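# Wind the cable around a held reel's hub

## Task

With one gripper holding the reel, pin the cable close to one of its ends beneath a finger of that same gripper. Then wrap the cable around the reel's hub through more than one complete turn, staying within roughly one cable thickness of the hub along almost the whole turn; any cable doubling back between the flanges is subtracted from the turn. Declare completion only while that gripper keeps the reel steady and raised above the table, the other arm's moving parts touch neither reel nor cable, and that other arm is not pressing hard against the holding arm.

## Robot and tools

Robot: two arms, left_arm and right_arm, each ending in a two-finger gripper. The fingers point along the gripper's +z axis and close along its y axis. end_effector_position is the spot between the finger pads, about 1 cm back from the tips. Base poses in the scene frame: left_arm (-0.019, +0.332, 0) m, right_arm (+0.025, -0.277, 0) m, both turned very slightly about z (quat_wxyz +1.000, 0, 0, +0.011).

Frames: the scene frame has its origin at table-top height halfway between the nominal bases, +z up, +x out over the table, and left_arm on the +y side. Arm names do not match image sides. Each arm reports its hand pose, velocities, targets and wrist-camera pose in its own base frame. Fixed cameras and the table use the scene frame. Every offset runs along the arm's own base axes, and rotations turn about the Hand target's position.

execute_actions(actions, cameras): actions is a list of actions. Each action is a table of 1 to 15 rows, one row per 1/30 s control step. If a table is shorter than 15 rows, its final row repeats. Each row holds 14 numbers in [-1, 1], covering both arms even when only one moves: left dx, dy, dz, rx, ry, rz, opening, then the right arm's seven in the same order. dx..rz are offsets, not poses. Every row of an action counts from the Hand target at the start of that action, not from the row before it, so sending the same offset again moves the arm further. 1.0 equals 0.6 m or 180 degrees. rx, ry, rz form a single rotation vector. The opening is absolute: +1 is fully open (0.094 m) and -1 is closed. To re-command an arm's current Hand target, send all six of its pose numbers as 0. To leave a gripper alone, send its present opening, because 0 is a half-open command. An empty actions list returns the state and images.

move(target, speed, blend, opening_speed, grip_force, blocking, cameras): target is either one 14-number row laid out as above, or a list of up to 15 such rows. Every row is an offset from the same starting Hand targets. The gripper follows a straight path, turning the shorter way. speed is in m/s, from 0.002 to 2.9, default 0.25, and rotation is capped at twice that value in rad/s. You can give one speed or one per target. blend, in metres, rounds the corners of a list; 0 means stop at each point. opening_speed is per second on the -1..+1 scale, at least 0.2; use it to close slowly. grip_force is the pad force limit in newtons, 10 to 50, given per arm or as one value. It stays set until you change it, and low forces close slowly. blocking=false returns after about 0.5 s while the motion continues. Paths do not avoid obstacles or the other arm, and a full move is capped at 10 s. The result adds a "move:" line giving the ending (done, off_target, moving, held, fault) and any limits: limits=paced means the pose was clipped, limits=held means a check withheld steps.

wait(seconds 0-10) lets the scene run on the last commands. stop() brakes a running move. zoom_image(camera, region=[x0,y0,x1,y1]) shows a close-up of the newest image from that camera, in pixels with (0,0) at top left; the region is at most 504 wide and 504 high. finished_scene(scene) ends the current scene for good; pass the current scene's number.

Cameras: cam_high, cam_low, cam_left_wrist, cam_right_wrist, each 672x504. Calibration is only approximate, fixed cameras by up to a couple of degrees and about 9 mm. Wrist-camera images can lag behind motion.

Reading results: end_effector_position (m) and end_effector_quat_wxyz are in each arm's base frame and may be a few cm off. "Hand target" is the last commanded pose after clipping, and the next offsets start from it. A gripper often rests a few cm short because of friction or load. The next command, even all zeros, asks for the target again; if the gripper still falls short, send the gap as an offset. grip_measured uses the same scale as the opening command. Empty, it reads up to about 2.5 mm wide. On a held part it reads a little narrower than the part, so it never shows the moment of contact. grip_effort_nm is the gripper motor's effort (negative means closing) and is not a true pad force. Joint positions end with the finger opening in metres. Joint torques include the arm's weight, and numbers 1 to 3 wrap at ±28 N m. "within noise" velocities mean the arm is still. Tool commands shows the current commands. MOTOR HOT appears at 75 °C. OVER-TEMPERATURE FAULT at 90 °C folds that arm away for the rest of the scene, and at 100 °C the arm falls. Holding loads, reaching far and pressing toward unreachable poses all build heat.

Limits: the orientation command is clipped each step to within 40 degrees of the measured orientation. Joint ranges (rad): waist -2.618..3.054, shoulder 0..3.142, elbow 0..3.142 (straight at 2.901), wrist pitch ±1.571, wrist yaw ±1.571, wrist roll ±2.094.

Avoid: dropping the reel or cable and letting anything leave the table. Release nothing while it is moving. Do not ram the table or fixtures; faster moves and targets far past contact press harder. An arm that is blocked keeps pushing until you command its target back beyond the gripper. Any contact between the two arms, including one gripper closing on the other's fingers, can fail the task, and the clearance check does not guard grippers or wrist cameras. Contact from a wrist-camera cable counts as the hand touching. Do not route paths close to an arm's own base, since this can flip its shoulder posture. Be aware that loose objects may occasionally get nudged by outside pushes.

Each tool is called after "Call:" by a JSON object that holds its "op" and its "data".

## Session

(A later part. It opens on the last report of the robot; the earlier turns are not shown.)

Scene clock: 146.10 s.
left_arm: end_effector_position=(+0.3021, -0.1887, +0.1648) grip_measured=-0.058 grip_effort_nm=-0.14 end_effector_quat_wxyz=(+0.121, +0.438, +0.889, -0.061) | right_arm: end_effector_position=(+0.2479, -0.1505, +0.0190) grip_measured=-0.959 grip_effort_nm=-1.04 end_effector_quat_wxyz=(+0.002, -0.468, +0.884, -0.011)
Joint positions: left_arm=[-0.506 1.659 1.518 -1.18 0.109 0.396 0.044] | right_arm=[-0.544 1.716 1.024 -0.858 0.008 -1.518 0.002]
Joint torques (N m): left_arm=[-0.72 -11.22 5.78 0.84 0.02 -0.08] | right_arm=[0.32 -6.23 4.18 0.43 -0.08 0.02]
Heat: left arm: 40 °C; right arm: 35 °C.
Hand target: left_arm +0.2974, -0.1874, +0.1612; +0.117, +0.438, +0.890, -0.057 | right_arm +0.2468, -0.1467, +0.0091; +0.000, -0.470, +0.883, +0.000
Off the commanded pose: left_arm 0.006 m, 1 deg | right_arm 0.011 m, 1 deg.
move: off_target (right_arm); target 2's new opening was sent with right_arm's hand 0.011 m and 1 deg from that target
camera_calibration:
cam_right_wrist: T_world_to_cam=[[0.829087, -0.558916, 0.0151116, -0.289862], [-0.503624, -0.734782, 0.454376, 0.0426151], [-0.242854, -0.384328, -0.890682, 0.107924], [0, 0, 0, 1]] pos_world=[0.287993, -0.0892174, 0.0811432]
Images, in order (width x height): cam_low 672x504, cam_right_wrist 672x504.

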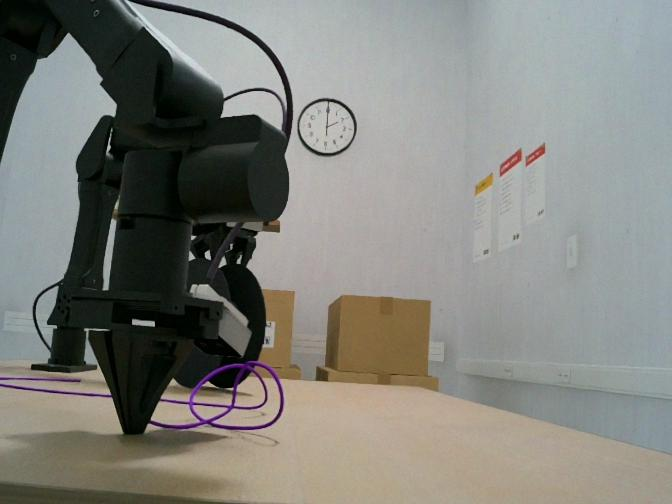

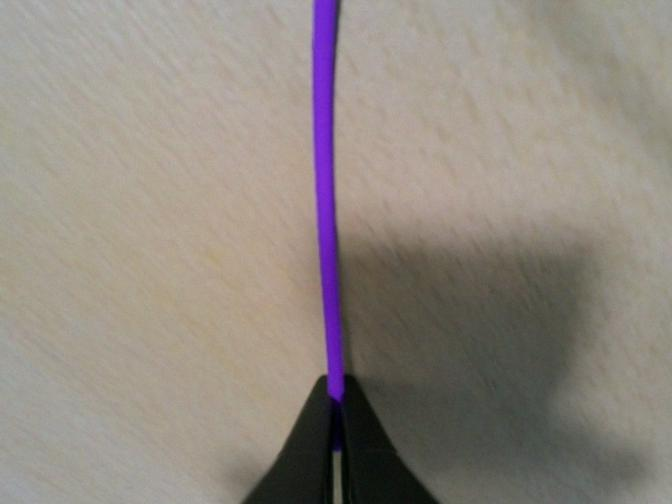

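Call:
{"op": "move", "data": {"target": [0,0,0,0,0,0,-0.06,0.1,0.05,0.72,-0.143,-0.238,0,-1], "cameras": ["all"], "speed": 0.15}}

Scene clock: 151.47 s.
left_arm: end_effector_position=(+0.3021, -0.1887, +0.1648) grip_measured=-0.058 grip_effort_nm=-0.14 end_effector_quat_wxyz=(+0.121, +0.438, +0.889, -0.061) | right_arm: end_effector_position=(+0.3075, -0.1189, +0.4419) grip_measured=-0.959 grip_effort_nm=-1.05 end_effector_quat_wxyz=(+0.219, -0.427, +0.797, -0.367)
Joint positions: left_arm=[-0.506 1.659 1.518 -1.18 0.109 0.396 0.044] | right_arm=[-0.251 1.555 2.37 -1.523 0.223 -1.337 0.002]
Joint torques (N m): left_arm=[-0.68 -11.21 5.79 0.84 0.03 -0.09] | right_arm=[0.59 -4.46 5.96 1.69 0.12 0.16]
Heat: left arm: 40 °C; right arm: 35 °C.
Hand target: left_arm +0.2974, -0.1874, +0.1612; +0.117, +0.438, +0.890, -0.057 | right_arm +0.3069, -0.1168, +0.4409; +0.218, -0.426, +0.800, -0.362
Off the commanded pose: left_arm 0.006 m, 1 deg | right_arm 0.002 m, 1 deg.
move: done
camera_calibration:
cam_left_wrist: T_world_to_cam=[[-0.786967, -0.616893, -0.0112346, 0.124269], [-0.610268, 0.775576, 0.161413, 0.341078], [-0.0908611, 0.133883, -0.986823, 0.306376], [0, 0, 0, 1]] pos_world=[0.333782, -0.22889, 0.248681]
cam_right_wrist: T_world_to_cam=[[0.52406, -0.365588, 0.769225, -0.544489], [-0.776742, -0.575617, 0.255609, 0.0945356], [0.349332, -0.731444, -0.585626, 0.153055], [0, 0, 0, 1]] pos_world=[0.305308, -0.0326911, 0.484303]

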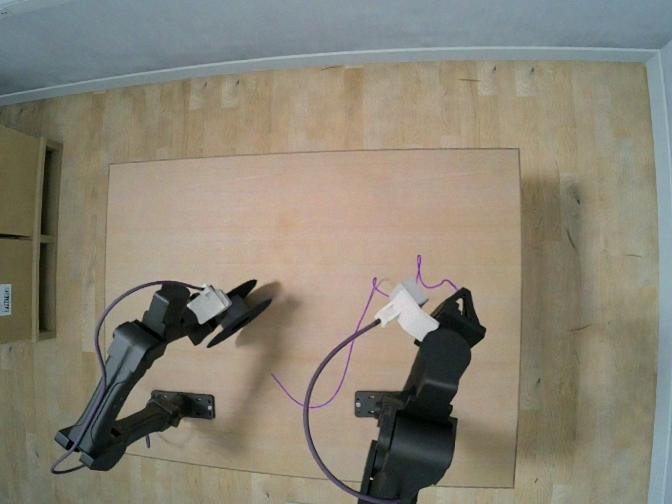

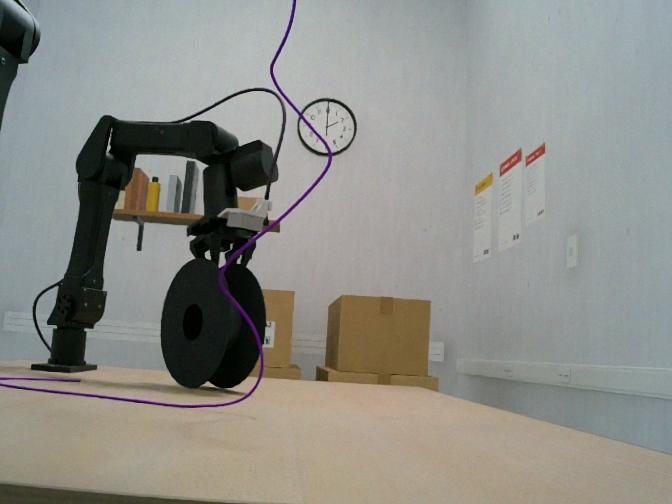

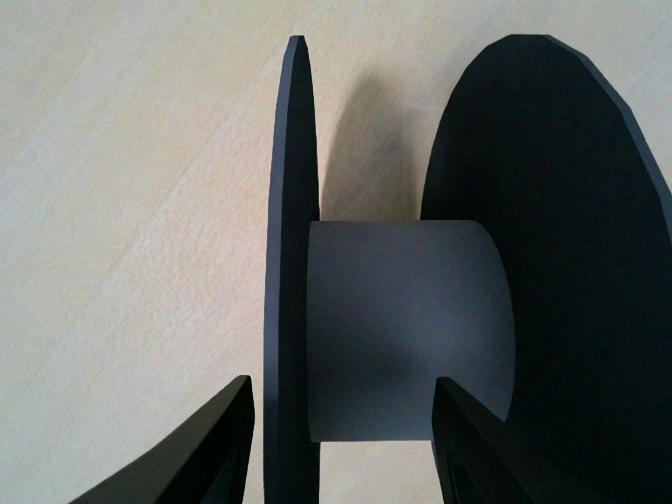

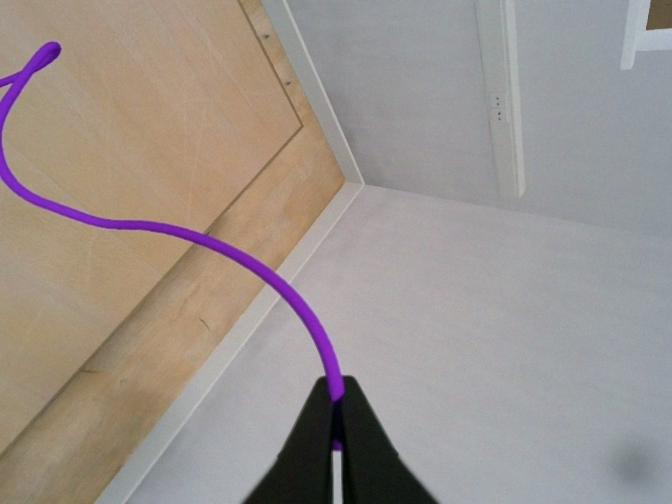

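Call:
{"op": "wait", "data": {"seconds": 3, "cameras": ["cam_low","cam_right_wrist"]}}

Scene clock: 155.10 s.
left_arm: end_effector_position=(+0.3021, -0.1887, +0.1648) grip_measured=-0.058 grip_effort_nm=-0.14 end_effector_quat_wxyz=(+0.121, +0.438, +0.889, -0.061) | right_arm: end_effector_position=(+0.3074, -0.1189, +0.4419) grip_measured=-0.959 grip_effort_nm=-1.04 end_effector_quat_wxyz=(+0.219, -0.426, +0.797, -0.367)
Joint positions: left_arm=[-0.506 1.659 1.518 -1.18 0.109 0.396 0.044] | right_arm=[-0.251 1.555 2.37 -1.523 0.223 -1.336 0.002]
Joint torques (N m): left_arm=[-0.7 -11.21 5.74 0.84 0.01 -0.08] | right_arm=[0.66 -4.46 5.93 1.67 0.14 0.15]
Heat: left arm: 40 °C; right arm: 35 °C.
Hand target: left_arm +0.2974, -0.1874, +0.1612; +0.117, +0.438, +0.890, -0.057 | right_arm +0.3069, -0.1168, +0.4409; +0.218, -0.426, +0.800, -0.362
Tool commands: left_gripper/opening=-0.06 right_gripper/opening=-1.0
Off the commanded pose: left_arm 0.006 m, 1 deg | right_arm 0.002 m, 1 deg.
wait: 3.00 s; at rest from the start
camera_calibration:
cam_right_wrist: T_world_to_cam=[[0.524109, -0.365893, 0.769046, -0.544375], [-0.776948, -0.575253, 0.255804, 0.0944378], [0.348799, -0.731578, -0.585775, 0.15332], [0, 0, 0, 1]] pos_world=[0.305207, -0.0326917, 0.484303]
Images, in order (width x height): cam_low 672x504, cam_right_wrist 672x504.

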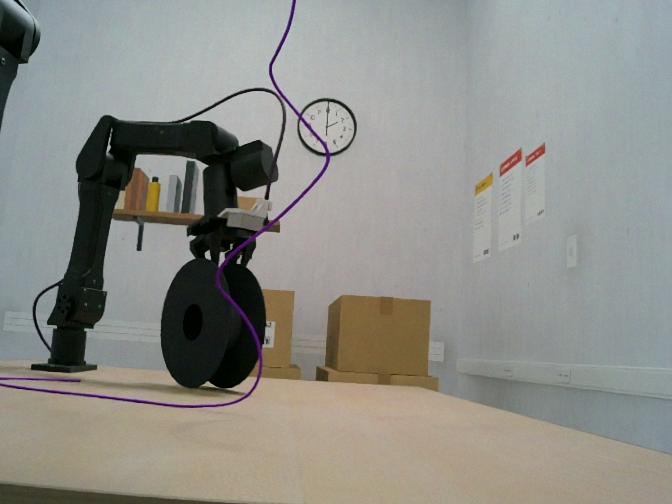

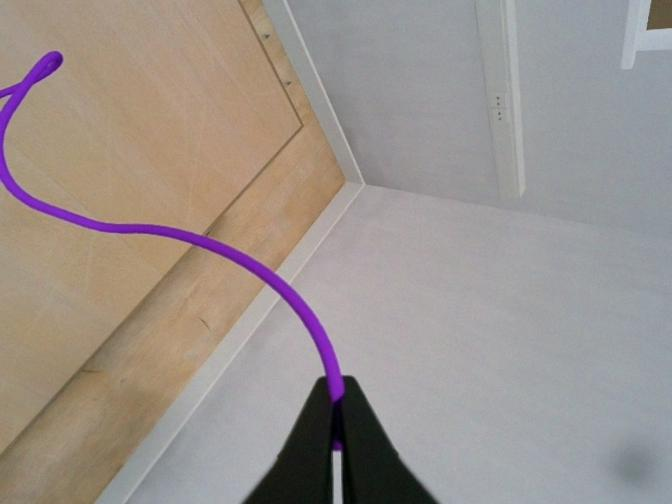

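Call:
{"op": "move", "data": {"target": [[0,0,0,0,0,0,-0.06,0.02,0.16,-0.45,0.143,0.238,0,-1],[0,0,0,0,0,0,-0.06,0.02,0.16,-0.695,0.143,0.238,0,-1],[0,0,0,0,0,0,-0.06,-0.137,-0.082,-0.695,0.143,0.238,0,-1],[0,0,0,0,0,0,-0.06,-0.137,-0.082,-0.695,0.143,0.238,0,-0.3]], "cameras": ["cam_high","cam_low","cam_right_wrist"], "speed": 0.2}}

Scene clock: 162.23 s.
left_arm: end_effector_position=(+0.3021, -0.1887, +0.1648) grip_measured=-0.058 grip_effort_nm=-0.14 end_effector_quat_wxyz=(+0.121, +0.438, +0.889, -0.061) | right_arm: end_effector_position=(+0.2235, -0.1674, +0.0198) grip_measured=-0.302 grip_effort_nm=0.10 end_effector_quat_wxyz=(-0.010, -0.466, +0.885, +0.006)
Joint positions: left_arm=[-0.506 1.659 1.518 -1.18 0.109 0.396 0.044] | right_arm=[-0.638 1.711 1.021 -0.9 0.014 -1.608 0.033]
Joint torques (N m): left_arm=[-0.7 -11.18 5.74 0.85 0.01 -0.08] | right_arm=[-0.17 -10.4 4.63 0.19 -0.13 -0.1]
Heat: left arm: 40 °C; right arm: 35 °C.
Hand target: left_arm +0.2974, -0.1874, +0.1612; +0.117, +0.438, +0.890, -0.057 | right_arm +0.2247, -0.1660, +0.0240; +0.000, -0.470, +0.883, +0.000
Off the commanded pose: left_arm 0.006 m, 1 deg | right_arm 0.004 m, 1 deg.
move: done
camera_calibration:
cam_right_wrist: T_world_to_cam=[[0.82657, -0.56229, -0.0247329, -0.278275], [-0.490226, -0.740833, 0.459179, 0.013422], [-0.276515, -0.367419, -0.887999, 0.106508], [0, 0, 0, 1]] pos_world=[0.266045, -0.107395, 0.0815333]
Images, in order (width x height): cam_high 672x504, cam_low 672x504, cam_right_wrist 672x504.

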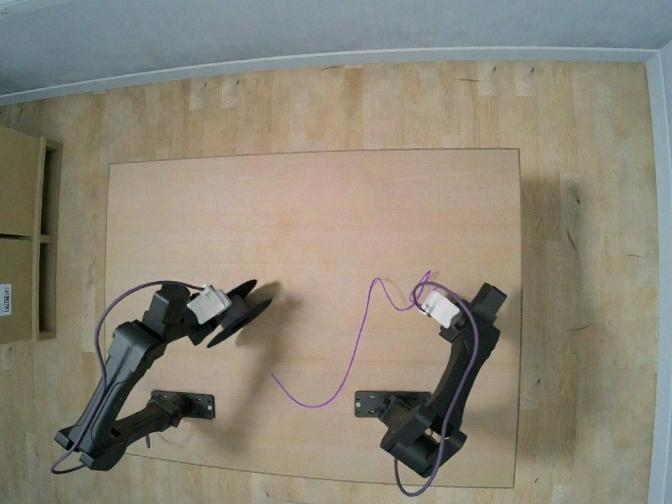

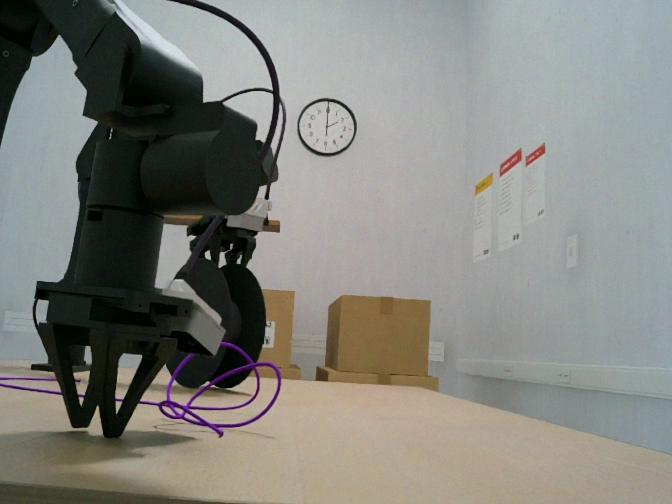

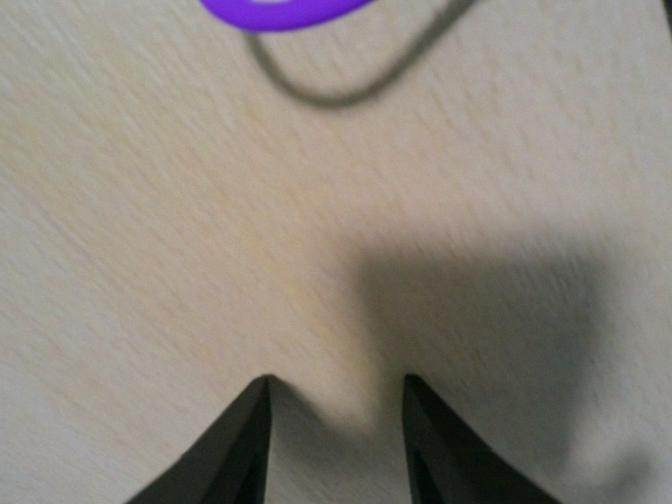

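Call:
{"op": "move", "data": {"target": [0,0,0,0,0,0,-0.06,0.05,0.05,0.33,0,0,0,-0.3], "cameras": ["cam_high","cam_low","cam_right_wrist"], "speed": 0.2}}

Call:
{"op": "zoom_image", "data": {"camera": "cam_low", "region": [100, 300, 340, 460]}}

Scene clock: 164.30 s.
left_arm: end_effector_position=(+0.3021, -0.1887, +0.1648) grip_measured=-0.058 grip_effort_nm=-0.14 end_effector_quat_wxyz=(+0.121, +0.438, +0.889, -0.061) | right_arm: end_effector_position=(+0.2566, -0.1416, +0.2124) grip_measured=-0.302 grip_effort_nm=0.10 end_effector_quat_wxyz=(+0.020, -0.470, +0.882, -0.041)
Joint positions: left_arm=[-0.506 1.659 1.518 -1.18 0.109 0.396 0.044] | right_arm=[-0.5 1.613 1.694 -1.561 0.012 -1.48 0.033]
Joint torques (N m): left_arm=[-0.68 -11.22 5.79 0.83 0 -0.08] | right_arm=[0.55 -9.47 7.21 0.16 -0.11 0.08]
Heat: left arm: 40 °C; right arm: 35 °C.
Hand target: left_arm +0.2974, -0.1874, +0.1612; +0.117, +0.438, +0.890, -0.057 | right_arm +0.2547, -0.1360, +0.2220; +0.000, -0.470, +0.883, +0.000
Off the commanded pose: left_arm 0.006 m, 1 deg | right_arm 0.011 m, 5 deg.
joint sent to its limit (right arm) — joint 4 (wrist pitch), lower limit. The joint targets are off in orientation, not in position.
move: off_target (right_arm)
camera_calibration:
cam_right_wrist: T_world_to_cam=[[0.828879, -0.552784, 0.0859562, -0.30917], [-0.527262, -0.720596, 0.450262, -0.0253022], [-0.186958, -0.418535, -0.888749, 0.266099], [0, 0, 0, 1]] pos_world=[0.292674, -0.0777653, 0.274463]
Images, in order (width x height): cam_high 672x504, cam_low 672x504, cam_right_wrist 672x504.

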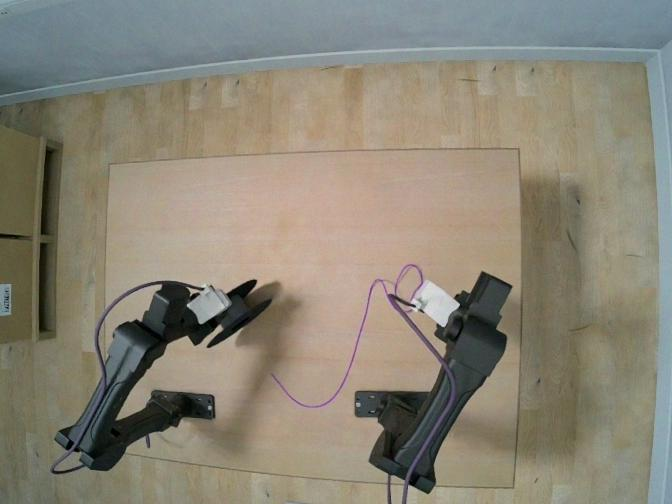

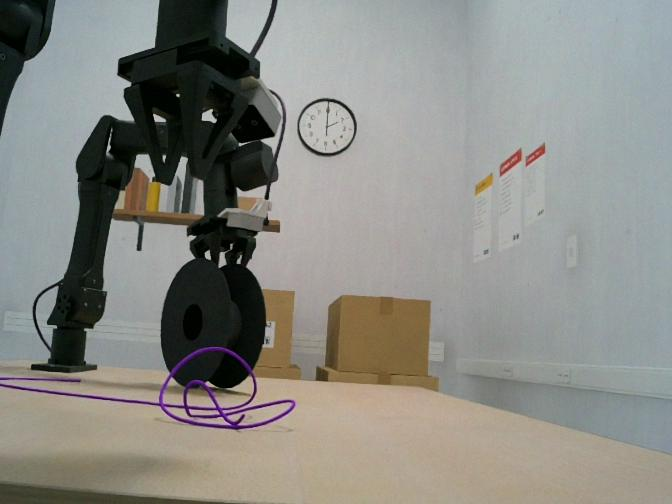

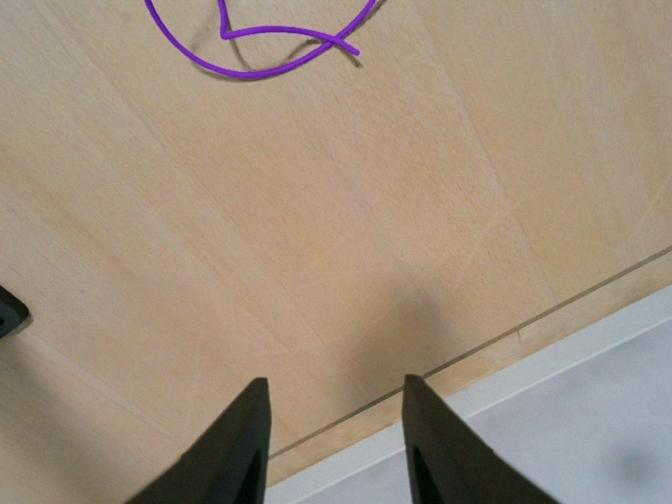

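Scaled by 2.100 from the camera's 672x504 image, which has a finer 960x720 frame.

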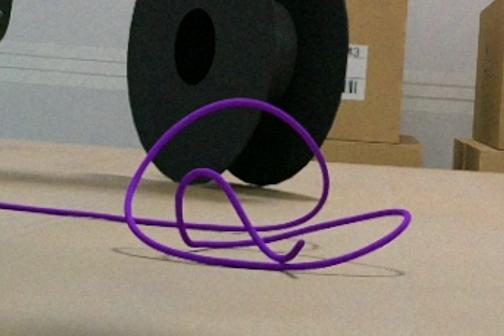

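Call:
{"op": "move", "data": {"target": [[0,0,0,0,0,0,-0.06,-0.09,0.393,-0.04,0,0,-0.05,-0.3],[0,0,0,0,0,0,-0.06,-0.341,0.702,-0.17,0,0,-0.1056,-0.3]], "cameras": ["cam_high","cam_low","cam_right_wrist"], "speed": 0.2, "blend": 0.03}}

Scene clock: 169.07 s.
left_arm: end_effector_position=(+0.3021, -0.1887, +0.1648) grip_measured=-0.058 grip_effort_nm=-0.14 end_effector_quat_wxyz=(+0.121, +0.438, +0.889, -0.061) | right_arm: end_effector_position=(+0.0481, +0.2763, +0.1175) grip_measured=-0.302 grip_effort_nm=0.10 end_effector_quat_wxyz=(-0.010, -0.320, +0.947, -0.008)
Joint positions: left_arm=[-0.506 1.659 1.518 -1.18 0.109 0.396 0.044] | right_arm=[1.389 1.627 1.33 -1.298 -0.009 0.737 0.033]
Joint torques (N m): left_arm=[-0.7 -11.22 5.7 0.83 0.03 -0.07] | right_arm=[0.32 -7.01 7.77 0.28 0.1 0.1]
Motor temperatures (°C): left_arm=[22 28 40 32 22 22 25] | right_arm=[25 24 35 28 22 23 23]
Heat: left arm: 40 °C; right arm: 35 °C.
Hand target: left_arm +0.2974, -0.1874, +0.1612; +0.117, +0.438, +0.890, -0.057 | right_arm +0.0501, +0.2852, +0.1200; +0.000, -0.317, +0.948, +0.000
Off the commanded pose: left_arm 0.006 m, 1 deg | right_arm 0.009 m, 1 deg.
move: done
camera_calibration:
cam_right_wrist: T_world_to_cam=[[0.609613, -0.792687, 0.00432028, 0.189244], [-0.70142, -0.536869, 0.468809, 0.164052], [-0.369299, -0.288822, -0.883289, 0.290009], [0, 0, 0, 1]] pos_world=[0.106804, 0.321847, 0.178435]
Images, in order (width x height): cam_high 672x504, cam_low 672x504, cam_right_wrist 672x504.

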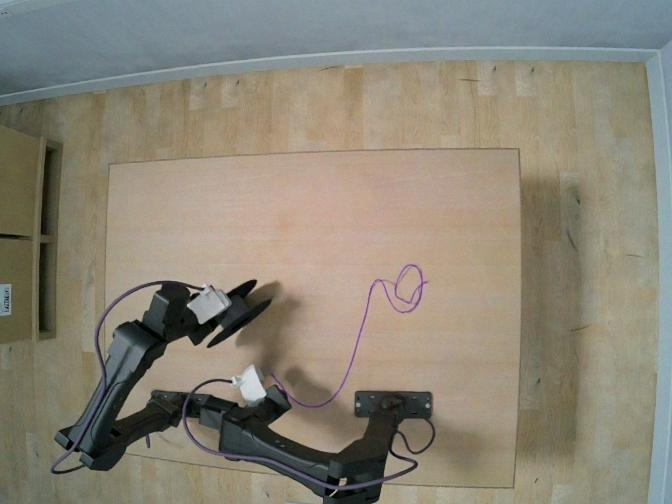

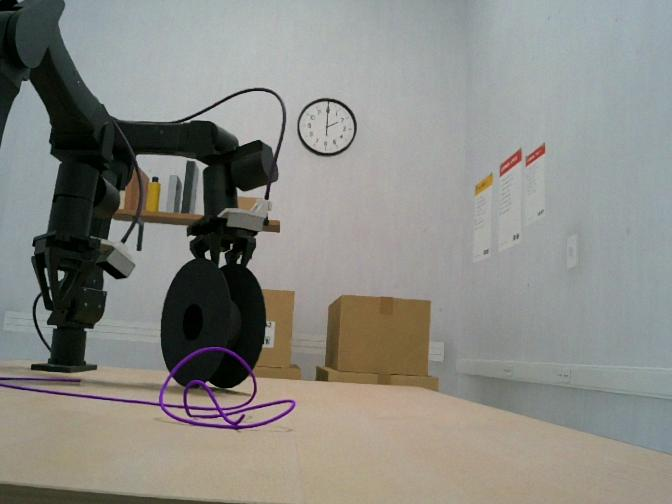

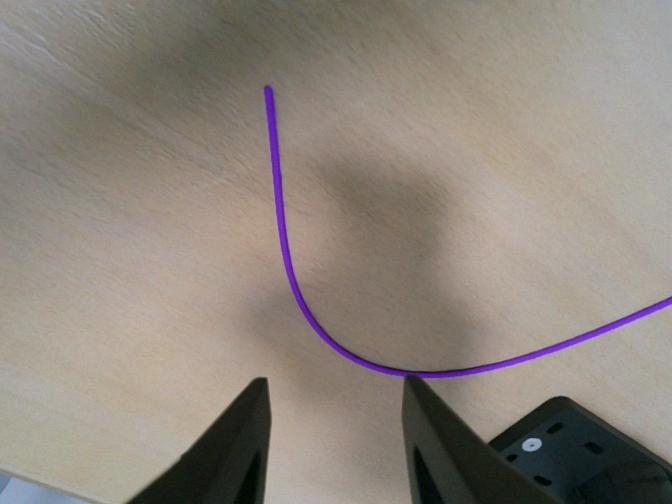

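Call:
{"op": "move", "data": {"target": [[0,0,0,0,0,0,-0.06,0.009,0.062,-0.09,0,0,0,-0.3],[0,0,0,0,0,0,-0.06,0.009,0.062,-0.182,0,0,0,-0.3],[0,0,0,0,0,0,-0.06,0.009,0.062,-0.182,0,0,0,-1]], "cameras": ["cam_low","cam_right_wrist"], "speed": 0.12}}

Scene clock: 172.37 s.
left_arm: end_effector_position=(+0.3021, -0.1887, +0.1648) grip_measured=-0.058 grip_effort_nm=-0.14 end_effector_quat_wxyz=(+0.121, +0.438, +0.889, -0.061) | right_arm: end_effector_position=(+0.0566, +0.3220, +0.0204) grip_measured=-0.961 grip_effort_nm=-1.05 end_effector_quat_wxyz=(-0.002, -0.318, +0.948, +0.005)
Joint positions: left_arm=[-0.506 1.659 1.518 -1.18 0.109 0.396 0.044] | right_arm=[1.389 1.856 1.204 -0.912 -0.008 0.742 0.002]
Joint torques (N m): left_arm=[-0.62 -11.14 5.79 0.82 0.02 -0.07] | right_arm=[0.69 -8.09 4.4 0.51 0.08 0.13]
Heat: left arm: 40 °C; right arm: 35 °C.
Hand target: left_arm +0.2974, -0.1874, +0.1612; +0.117, +0.438, +0.890, -0.057 | right_arm +0.0555, +0.3225, +0.0109; +0.000, -0.317, +0.948, +0.000
Off the commanded pose: left_arm 0.006 m, 1 deg | right_arm 0.010 m, 1 deg.
move: done
camera_calibration:
cam_right_wrist: T_world_to_cam=[[0.606029, -0.795289, -0.0156062, 0.22212], [-0.706556, -0.547218, 0.4487, 0.244064], [-0.365386, -0.260899, -0.893546, 0.211499], [0, 0, 0, 1]] pos_world=[0.115112, 0.365385, 0.0829393]
Images, in order (width x height): cam_low 672x504, cam_right_wrist 672x504.

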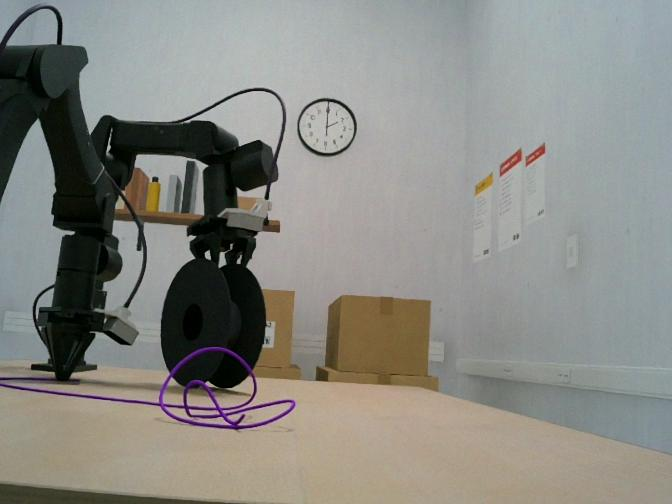

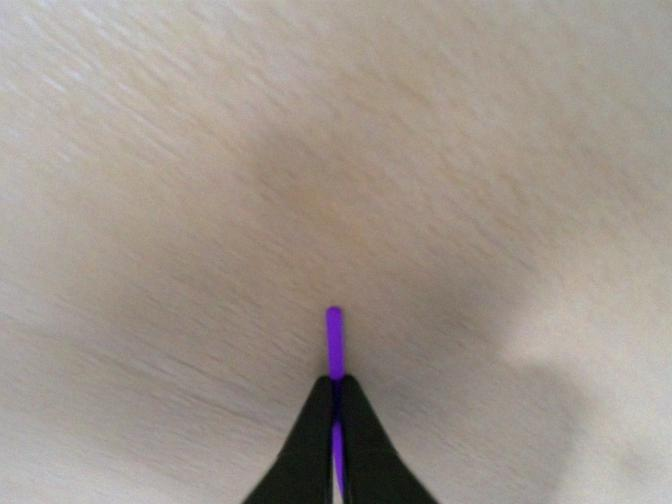

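Call:
{"op": "move", "data": {"target": [[0,0,0,0,0,0,-0.06,0.174,-0.0875,0.057,0,0,0.167,-1],[0,0,0,0,0,0,-0.06,0.4575,-0.3875,0.0485,0,0,0.46,-1],[0,0,0,0,0,0,-0.06,0.3825,-0.254,0.02,0,0,0.46,-1]], "cameras": ["all"], "speed": 0.15}}

Scene clock: 180.50 s.
left_arm: end_effector_position=(+0.3021, -0.1887, +0.1648) grip_measured=-0.058 grip_effort_nm=-0.14 end_effector_quat_wxyz=(+0.121, +0.438, +0.889, -0.061) | right_arm: end_effector_position=(+0.2884, +0.1699, +0.0284) grip_measured=-0.961 grip_effort_nm=-1.05 end_effector_quat_wxyz=(-0.003, +0.867, -0.499, +0.006)
Joint positions: left_arm=[-0.506 1.659 1.518 -1.18 0.109 0.396 0.044] | right_arm=[0.534 1.867 1.253 -0.945 0.008 -1.563 0.002]
Joint torques (N m): left_arm=[-0.65 -11.17 5.72 0.84 0 -0.08] | right_arm=[0.13 -9.39 4.59 0.3 -0.07 0.11]
Heat: left arm: 40 °C; right arm: 34 °C.
Hand target: left_arm +0.2974, -0.1874, +0.1612; +0.117, +0.438, +0.890, -0.057 | right_arm +0.2850, +0.1701, +0.0229; +0.000, +0.865, -0.501, +0.000
Off the commanded pose: left_arm 0.006 m, 1 deg | right_arm 0.007 m, 1 deg.
move: done
camera_calibration:
cam_left_wrist: T_world_to_cam=[[-0.786967, -0.616893, -0.0112346, 0.124269], [-0.610268, 0.775576, 0.161413, 0.341078], [-0.0908611, 0.133883, -0.986823, 0.306376], [0, 0, 0, 1]] pos_world=[0.333782, -0.22889, 0.248681]
cam_right_wrist: T_world_to_cam=[[0.863045, 0.505082, 0.00675358, -0.334793], [0.447159, -0.770152, 0.45488, 0.0260132], [0.234953, -0.389562, -0.890527, 0.11242], [0, 0, 0, 1]] pos_world=[0.250896, 0.232927, 0.0905411]

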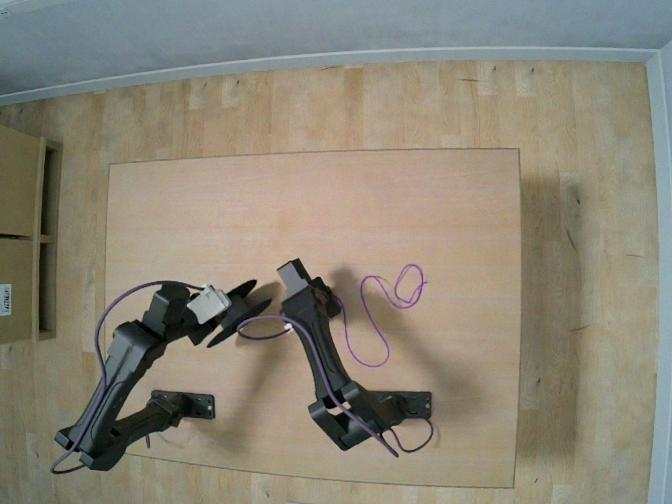

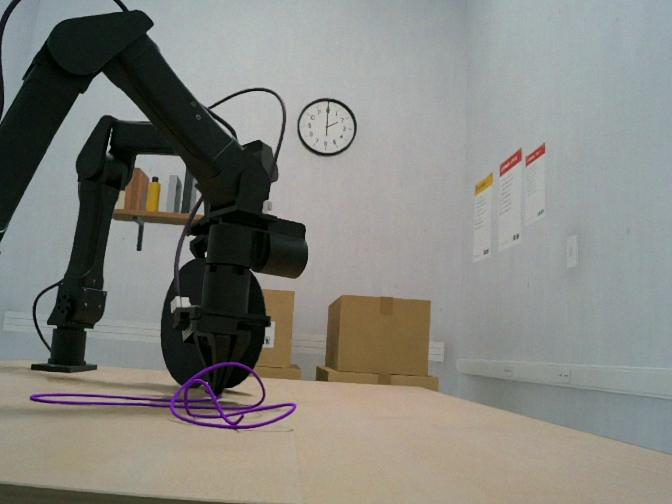

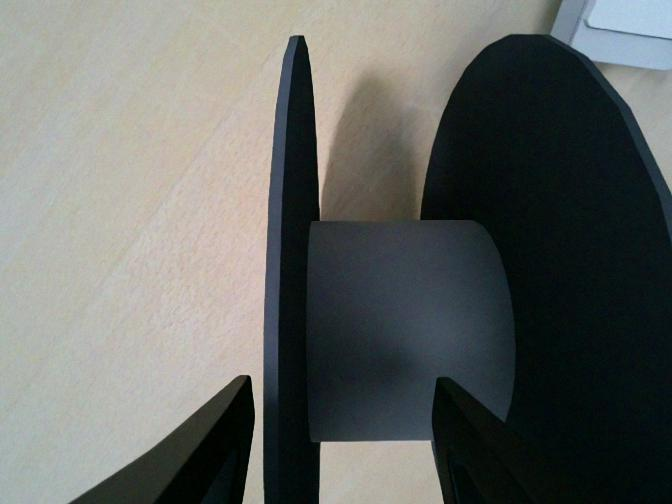

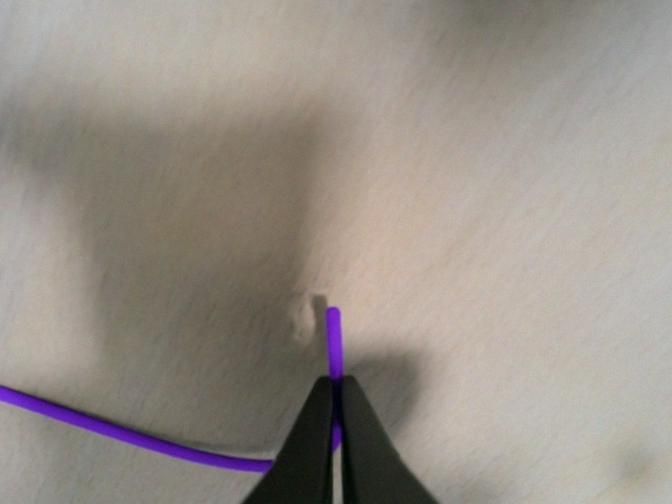

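Call:
{"op": "move", "data": {"target": [[0,0,0,0,0,0,-0.06,0,0,-0.01,0,0,0,-0.3],[0,0,0,0,0,0,-0.06,0,0,0.2,0,0,0,-0.3]], "cameras": ["cam_high","cam_low","cam_right_wrist"], "speed": 0.12, "opening_speed": 0.4}}

Scene clock: 184.70 s.
left_arm: end_effector_position=(+0.3021, -0.1887, +0.1648) grip_measured=-0.058 grip_effort_nm=-0.14 end_effector_quat_wxyz=(+0.121, +0.438, +0.889, -0.061) | right_arm: end_effector_position=(+0.2869, +0.1690, +0.1309) grip_measured=-0.302 grip_effort_nm=0.11 end_effector_quat_wxyz=(+0.011, +0.866, -0.499, -0.002)
Joint positions: left_arm=[-0.506 1.659 1.518 -1.18 0.109 0.396 0.044] | right_arm=[0.534 1.824 1.612 -1.379 0.008 -1.562 0.033]
Joint torques (N m): left_arm=[-0.66 -11.21 5.75 0.85 0.01 -0.08] | right_arm=[0.08 -12.07 7.54 -0.12 -0.09 0.08]
Heat: left arm: 40 °C; right arm: 34 °C.
Hand target: left_arm +0.2974, -0.1874, +0.1612; +0.117, +0.438, +0.890, -0.057 | right_arm +0.2850, +0.1701, +0.1429; +0.000, +0.865, -0.501, +0.000
Off the commanded pose: left_arm 0.006 m, 1 deg | right_arm 0.012 m, 1 deg.
move: off_target (right_arm)
camera_calibration:
cam_right_wrist: T_world_to_cam=[[0.86332, 0.504022, -0.0253155, -0.329436], [0.458916, -0.763214, 0.454863, -0.0251113], [0.20994, -0.40431, -0.890202, 0.213269], [0, 0, 0, 1]] pos_world=[0.251159, 0.233105, 0.192935]
Images, in order (width x height): cam_high 672x504, cam_low 672x504, cam_right_wrist 672x504.

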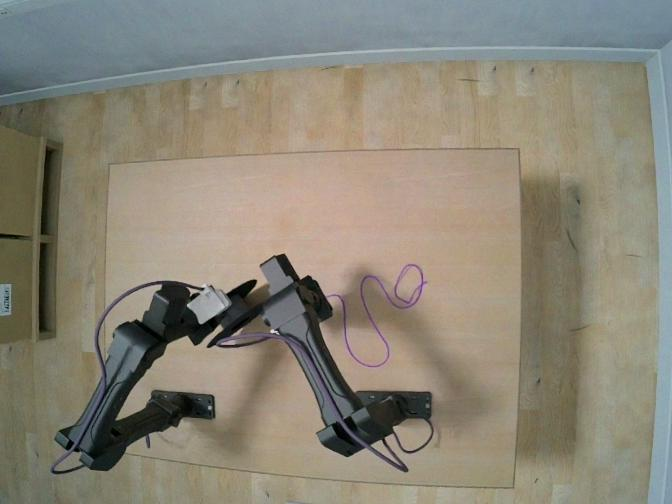

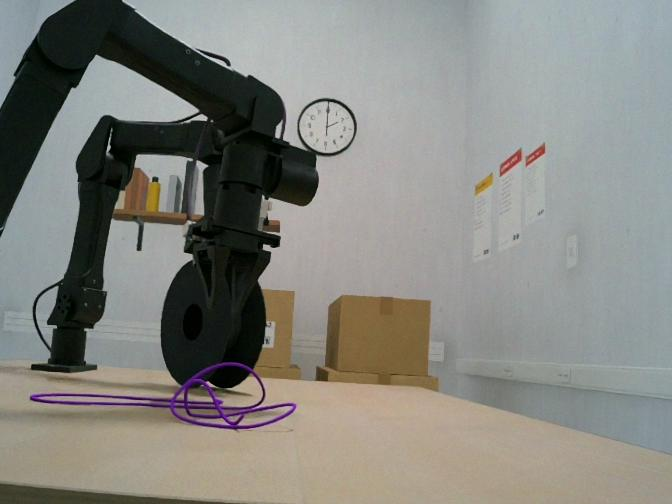

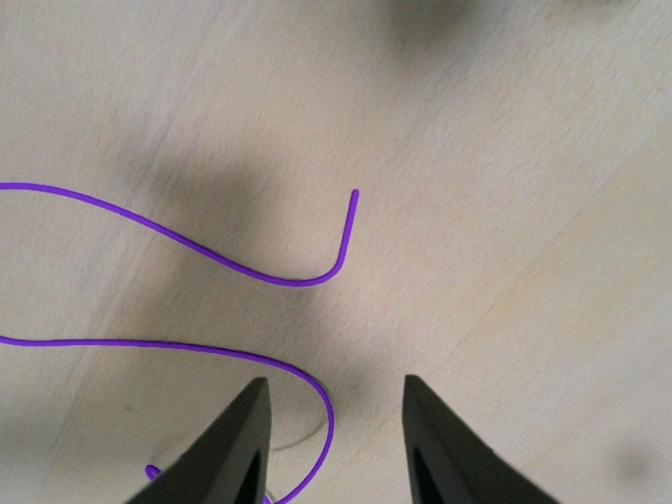

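Call:
{"op": "move", "data": {"target": [[0,0,0,0,0,0,-0.06,-0.067,-0.091,0,0,0,-0.55,-0.3],[0,0,0,0,0,0,-0.06,-0.067,-0.091,-0.13,0,0,-0.55,-0.3]], "cameras": ["cam_right_wrist"], "speed": 0.15}}

Scene clock: 193.37 s.
left_arm: end_effector_position=(+0.3021, -0.1887, +0.1648) grip_measured=-0.058 grip_effort_nm=-0.14 end_effector_quat_wxyz=(+0.121, +0.438, +0.889, -0.061) | right_arm: end_effector_position=(+0.2441, +0.1165, +0.0707) grip_measured=-0.302 grip_effort_nm=0.10 end_effector_quat_wxyz=(+0.004, -0.189, +0.982, -0.001)
Joint positions: left_arm=[-0.506 1.659 1.518 -1.18 0.109 0.396 0.044] | right_arm=[0.445 1.587 1.101 -1.077 0.005 0.065 0.033]
Joint torques (N m): left_arm=[-0.68 -11.26 5.78 0.86 0 -0.07] | right_arm=[-0.7 -6.28 4.94 0.35 -0.04 0.11]
Heat: left arm: 40 °C; right arm: 34 °C.
Hand target: left_arm +0.2974, -0.1874, +0.1612; +0.117, +0.438, +0.890, -0.057 | right_arm +0.2448, +0.1154, +0.0649; +0.000, -0.181, +0.984, +0.000
Off the commanded pose: left_arm 0.006 m, 1 deg | right_arm 0.006 m, 1 deg.
move: done
camera_calibration:
cam_right_wrist: T_world_to_cam=[[0.374066, -0.927402, -0.001013, 0.016849], [-0.832171, -0.336137, 0.441025, 0.24823], [-0.409348, -0.164129, -0.897494, 0.271093], [0, 0, 0, 1]] pos_world=[0.311238, 0.143559, 0.133845]
Images, in order (width x height): cam_right_wrist 672x504.

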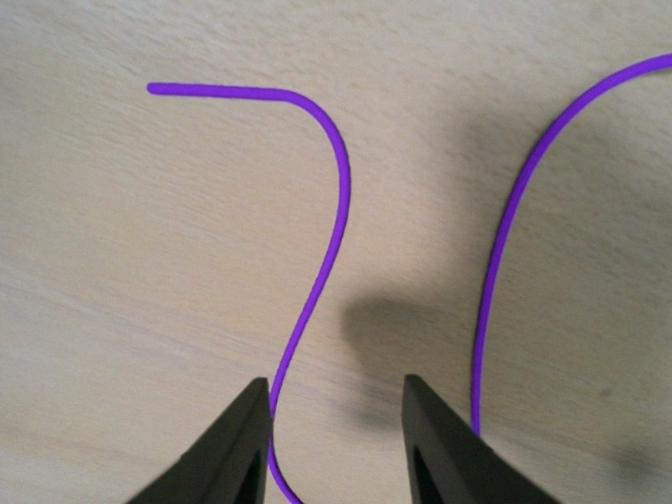

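Call:
{"op": "move", "data": {"target": [[0,0,0,0,0,0,-0.06,-0.041,0.007,-0.03,0,0,-0.122,-0.3],[0,0,0,0,0,0,-0.06,-0.041,0.007,-0.095,0,0,-0.122,-0.3],[0,0,0,0,0,0,-0.06,-0.041,0.007,-0.095,0,0,-0.122,-1]], "cameras": ["cam_low","cam_right_wrist"], "speed": 0.12}}

Scene clock: 197.27 s.
left_arm: end_effector_position=(+0.3021, -0.1887, +0.1648) grip_measured=-0.058 grip_effort_nm=-0.14 end_effector_quat_wxyz=(+0.121, +0.438, +0.889, -0.061) | right_arm: end_effector_position=(+0.2187, +0.1180, +0.0173) grip_measured=-0.961 grip_effort_nm=-1.04 end_effector_quat_wxyz=(-0.003, +0.009, +1.000, +0.002)
Joint positions: left_arm=[-0.506 1.659 1.518 -1.18 0.109 0.396 0.044] | right_arm=[0.486 1.589 0.877 -0.861 -0.006 0.504 0.002]
Joint torques (N m): left_arm=[-0.69 -11.25 5.78 0.84 0 -0.09] | right_arm=[0.59 -4.98 3.82 0.66 0.07 0.13]
Heat: left arm: 40 °C; right arm: 34 °C.
Hand target: left_arm +0.2974, -0.1874, +0.1612; +0.117, +0.438, +0.890, -0.057 | right_arm +0.2202, +0.1197, +0.0079; +0.000, +0.010, +1.000, +0.000
Off the commanded pose: left_arm 0.006 m, 1 deg | right_arm 0.010 m, 0 deg.
move: done; target 3's new opening was sent with right_arm's hand 0.012 m and 1 deg from that target
camera_calibration:
cam_right_wrist: T_world_to_cam=[[-0.0142336, -0.999858, -0.00904602, 0.121261], [-0.891595, 0.0085962, 0.452752, 0.223219], [-0.45261, 0.0145097, -0.891591, 0.201331], [0, 0, 0, 1]] pos_world=[0.291871, 0.116404, 0.0795388]
Images, in order (width x height): cam_low 672x504, cam_right_wrist 672x504.

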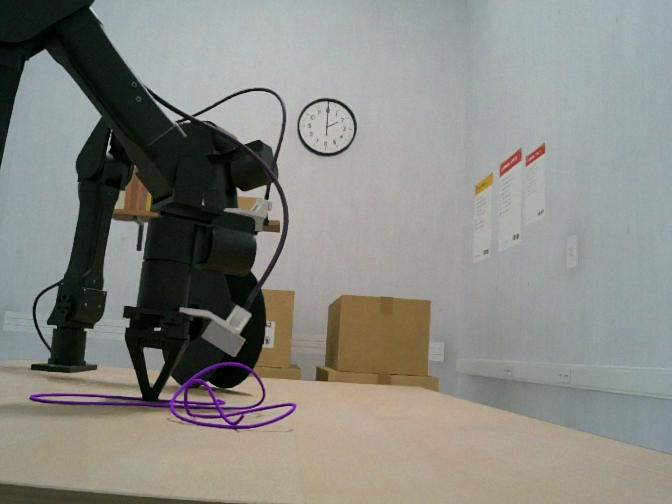

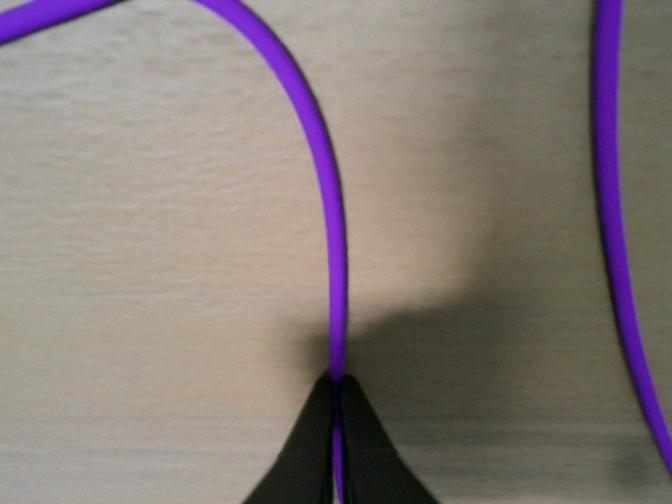

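Call:
{"op": "move", "data": {"target": [[0,0,0,0,0,0,-0.06,0.03,0.0,0.12,0,0,0,-1],[0,0,0,0,0,0,-0.06,0.1,0.017,0.12,0,0,0.722,-1],[0,0,0,0,0,0,-0.06,0.1,0.017,0.02,0,0,0.722,-1]], "cameras": ["cam_high","cam_low","cam_right_wrist"], "speed": 0.15}}

Scene clock: 208.03 s.
left_arm: end_effector_position=(+0.3021, -0.1887, +0.1648) grip_measured=-0.058 grip_effort_nm=-0.14 end_effector_quat_wxyz=(+0.121, +0.438, +0.889, -0.061) | right_arm: end_effector_position=(+0.2809, +0.1323, +0.0251) grip_measured=-0.961 grip_effort_nm=-1.04 end_effector_quat_wxyz=(-0.003, +0.901, -0.433, +0.005)
Joint positions: left_arm=[-0.506 1.659 1.518 -1.18 0.109 0.396 0.044] | right_arm=[0.439 1.787 1.136 -0.908 0.004 -1.807 0.002]
Joint torques (N m): left_arm=[-0.62 -11.18 5.75 0.84 0.01 -0.09] | right_arm=[-0.76 -8.1 4.86 0.3 -0.03 -0.1]
Heat: left arm: 40 °C; right arm: 34 °C.
Hand target: left_arm +0.2974, -0.1874, +0.1612; +0.117, +0.438, +0.890, -0.057 | right_arm +0.2801, +0.1298, +0.0198; +0.000, +0.902, -0.432, +0.000
Off the commanded pose: left_arm 0.006 m, 1 deg | right_arm 0.006 m, 1 deg.
move: done
camera_calibration:
cam_right_wrist: T_world_to_cam=[[0.778147, 0.628065, 0.00474379, -0.301707], [0.558101, -0.69489, 0.453487, -0.0391605], [0.288116, -0.350232, -0.89125, 0.0763549], [0, 0, 0, 1]] pos_world=[0.234629, 0.189021, 0.0872413]
Images, in order (width x height): cam_high 672x504, cam_low 672x504, cam_right_wrist 672x504.

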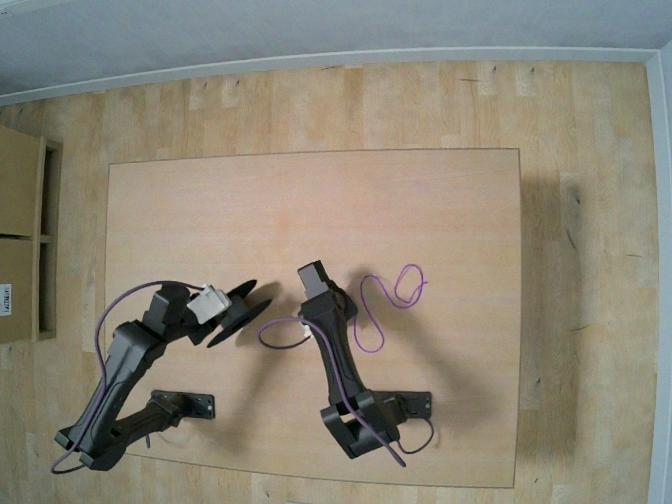

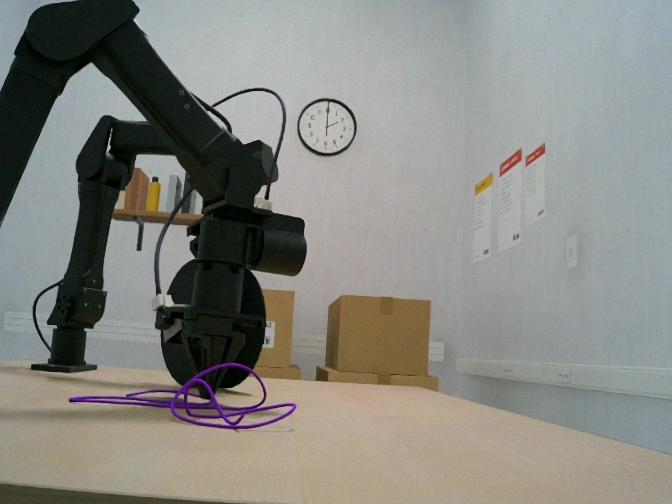

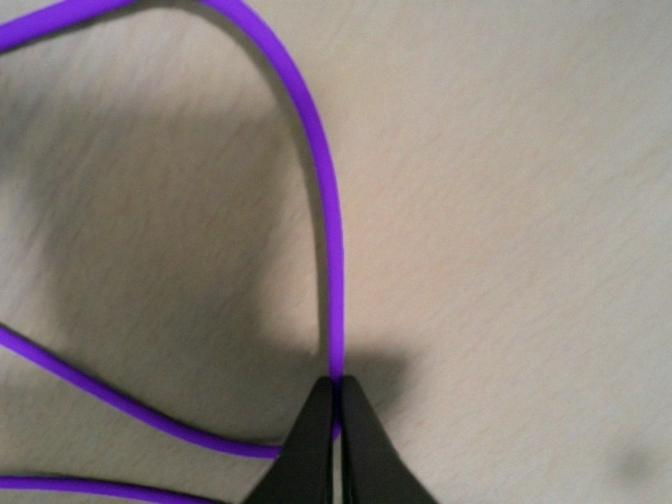

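Call:
{"op": "move", "data": {"target": [[0,0,0,0,0,0,-0.06,0,0,-0.01,0,0,0,-0.2],[0,0,0,0,0,0,-0.06,0,0,0.13,0,0,0,-0.2],[0,0,0,0,0,0,-0.06,-0.0125,0.0155,0.13,0,0,-0.5,-0.2],[0,0,0,0,0,0,-0.06,-0.0125,0.0155,0.13,0,0,-1.0,-0.2]], "cameras": ["cam_high","cam_low","cam_right_wrist"], "speed": 0.2, "opening_speed": 0.6}}

Scene clock: 219.20 s.
left_arm: end_effector_position=(+0.3021, -0.1887, +0.1648) grip_measured=-0.058 grip_effort_nm=-0.14 end_effector_quat_wxyz=(+0.121, +0.438, +0.889, -0.061) | right_arm: end_effector_position=(+0.2761, +0.1376, +0.0910) grip_measured=-0.202 grip_effort_nm=0.11 end_effector_quat_wxyz=(-0.004, +0.217, +0.976, -0.003)
Joint positions: left_arm=[-0.506 1.659 1.518 -1.18 0.109 0.396 0.044] | right_arm=[0.459 1.73 1.339 -1.19 0 0.897 0.037]
Joint torques (N m): left_arm=[-0.65 -11.14 5.81 0.84 0.03 -0.09] | right_arm=[0.76 -11.08 5.93 0 0.02 0.12]
Heat: left arm: 39 °C; right arm: 34 °C.
Hand target: left_arm +0.2974, -0.1874, +0.1612; +0.117, +0.438, +0.890, -0.057 | right_arm +0.2727, +0.1390, +0.0978; +0.000, +0.218, +0.976, +0.000 (not the last commanded pose)
Off the commanded pose: left_arm 0.006 m, 1 deg | right_arm 0.008 m, 26 deg.
move: off_target (right_arm; path cut at 10 s); path passed 3 of 4 targets
camera_calibration:
cam_right_wrist: T_world_to_cam=[[-0.420338, -0.907363, 0.00279409, 0.240698], [-0.808186, 0.37579, 0.453451, 0.167173], [-0.412494, 0.188344, -0.891277, 0.257628], [0, 0, 0, 1]] pos_world=[0.342551, 0.107056, 0.153141]
Images, in order (width x height): cam_high 672x504, cam_low 672x504, cam_right_wrist 672x504.

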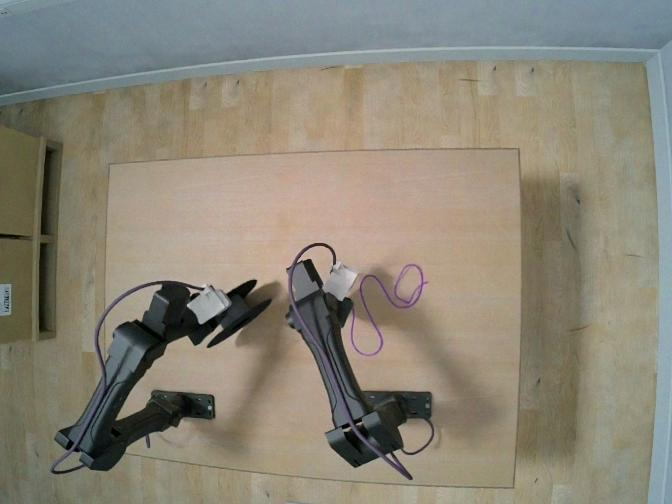

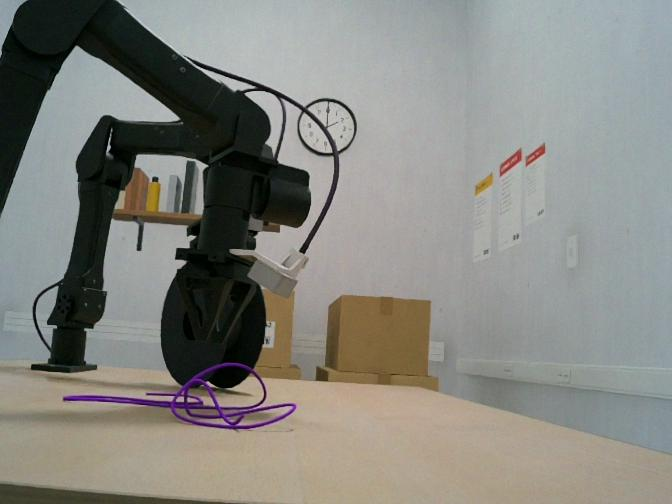

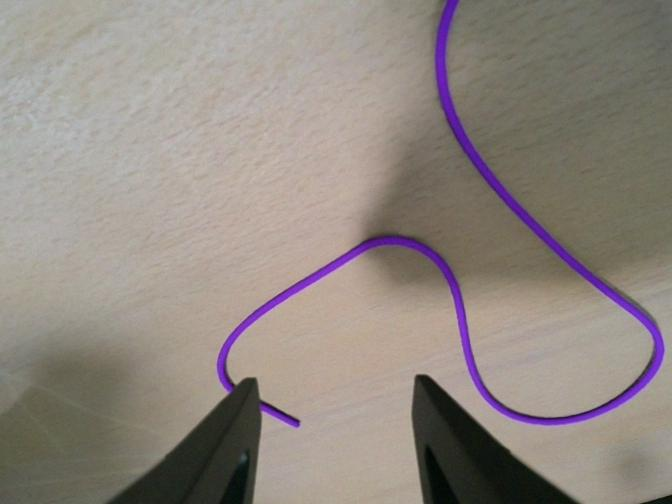

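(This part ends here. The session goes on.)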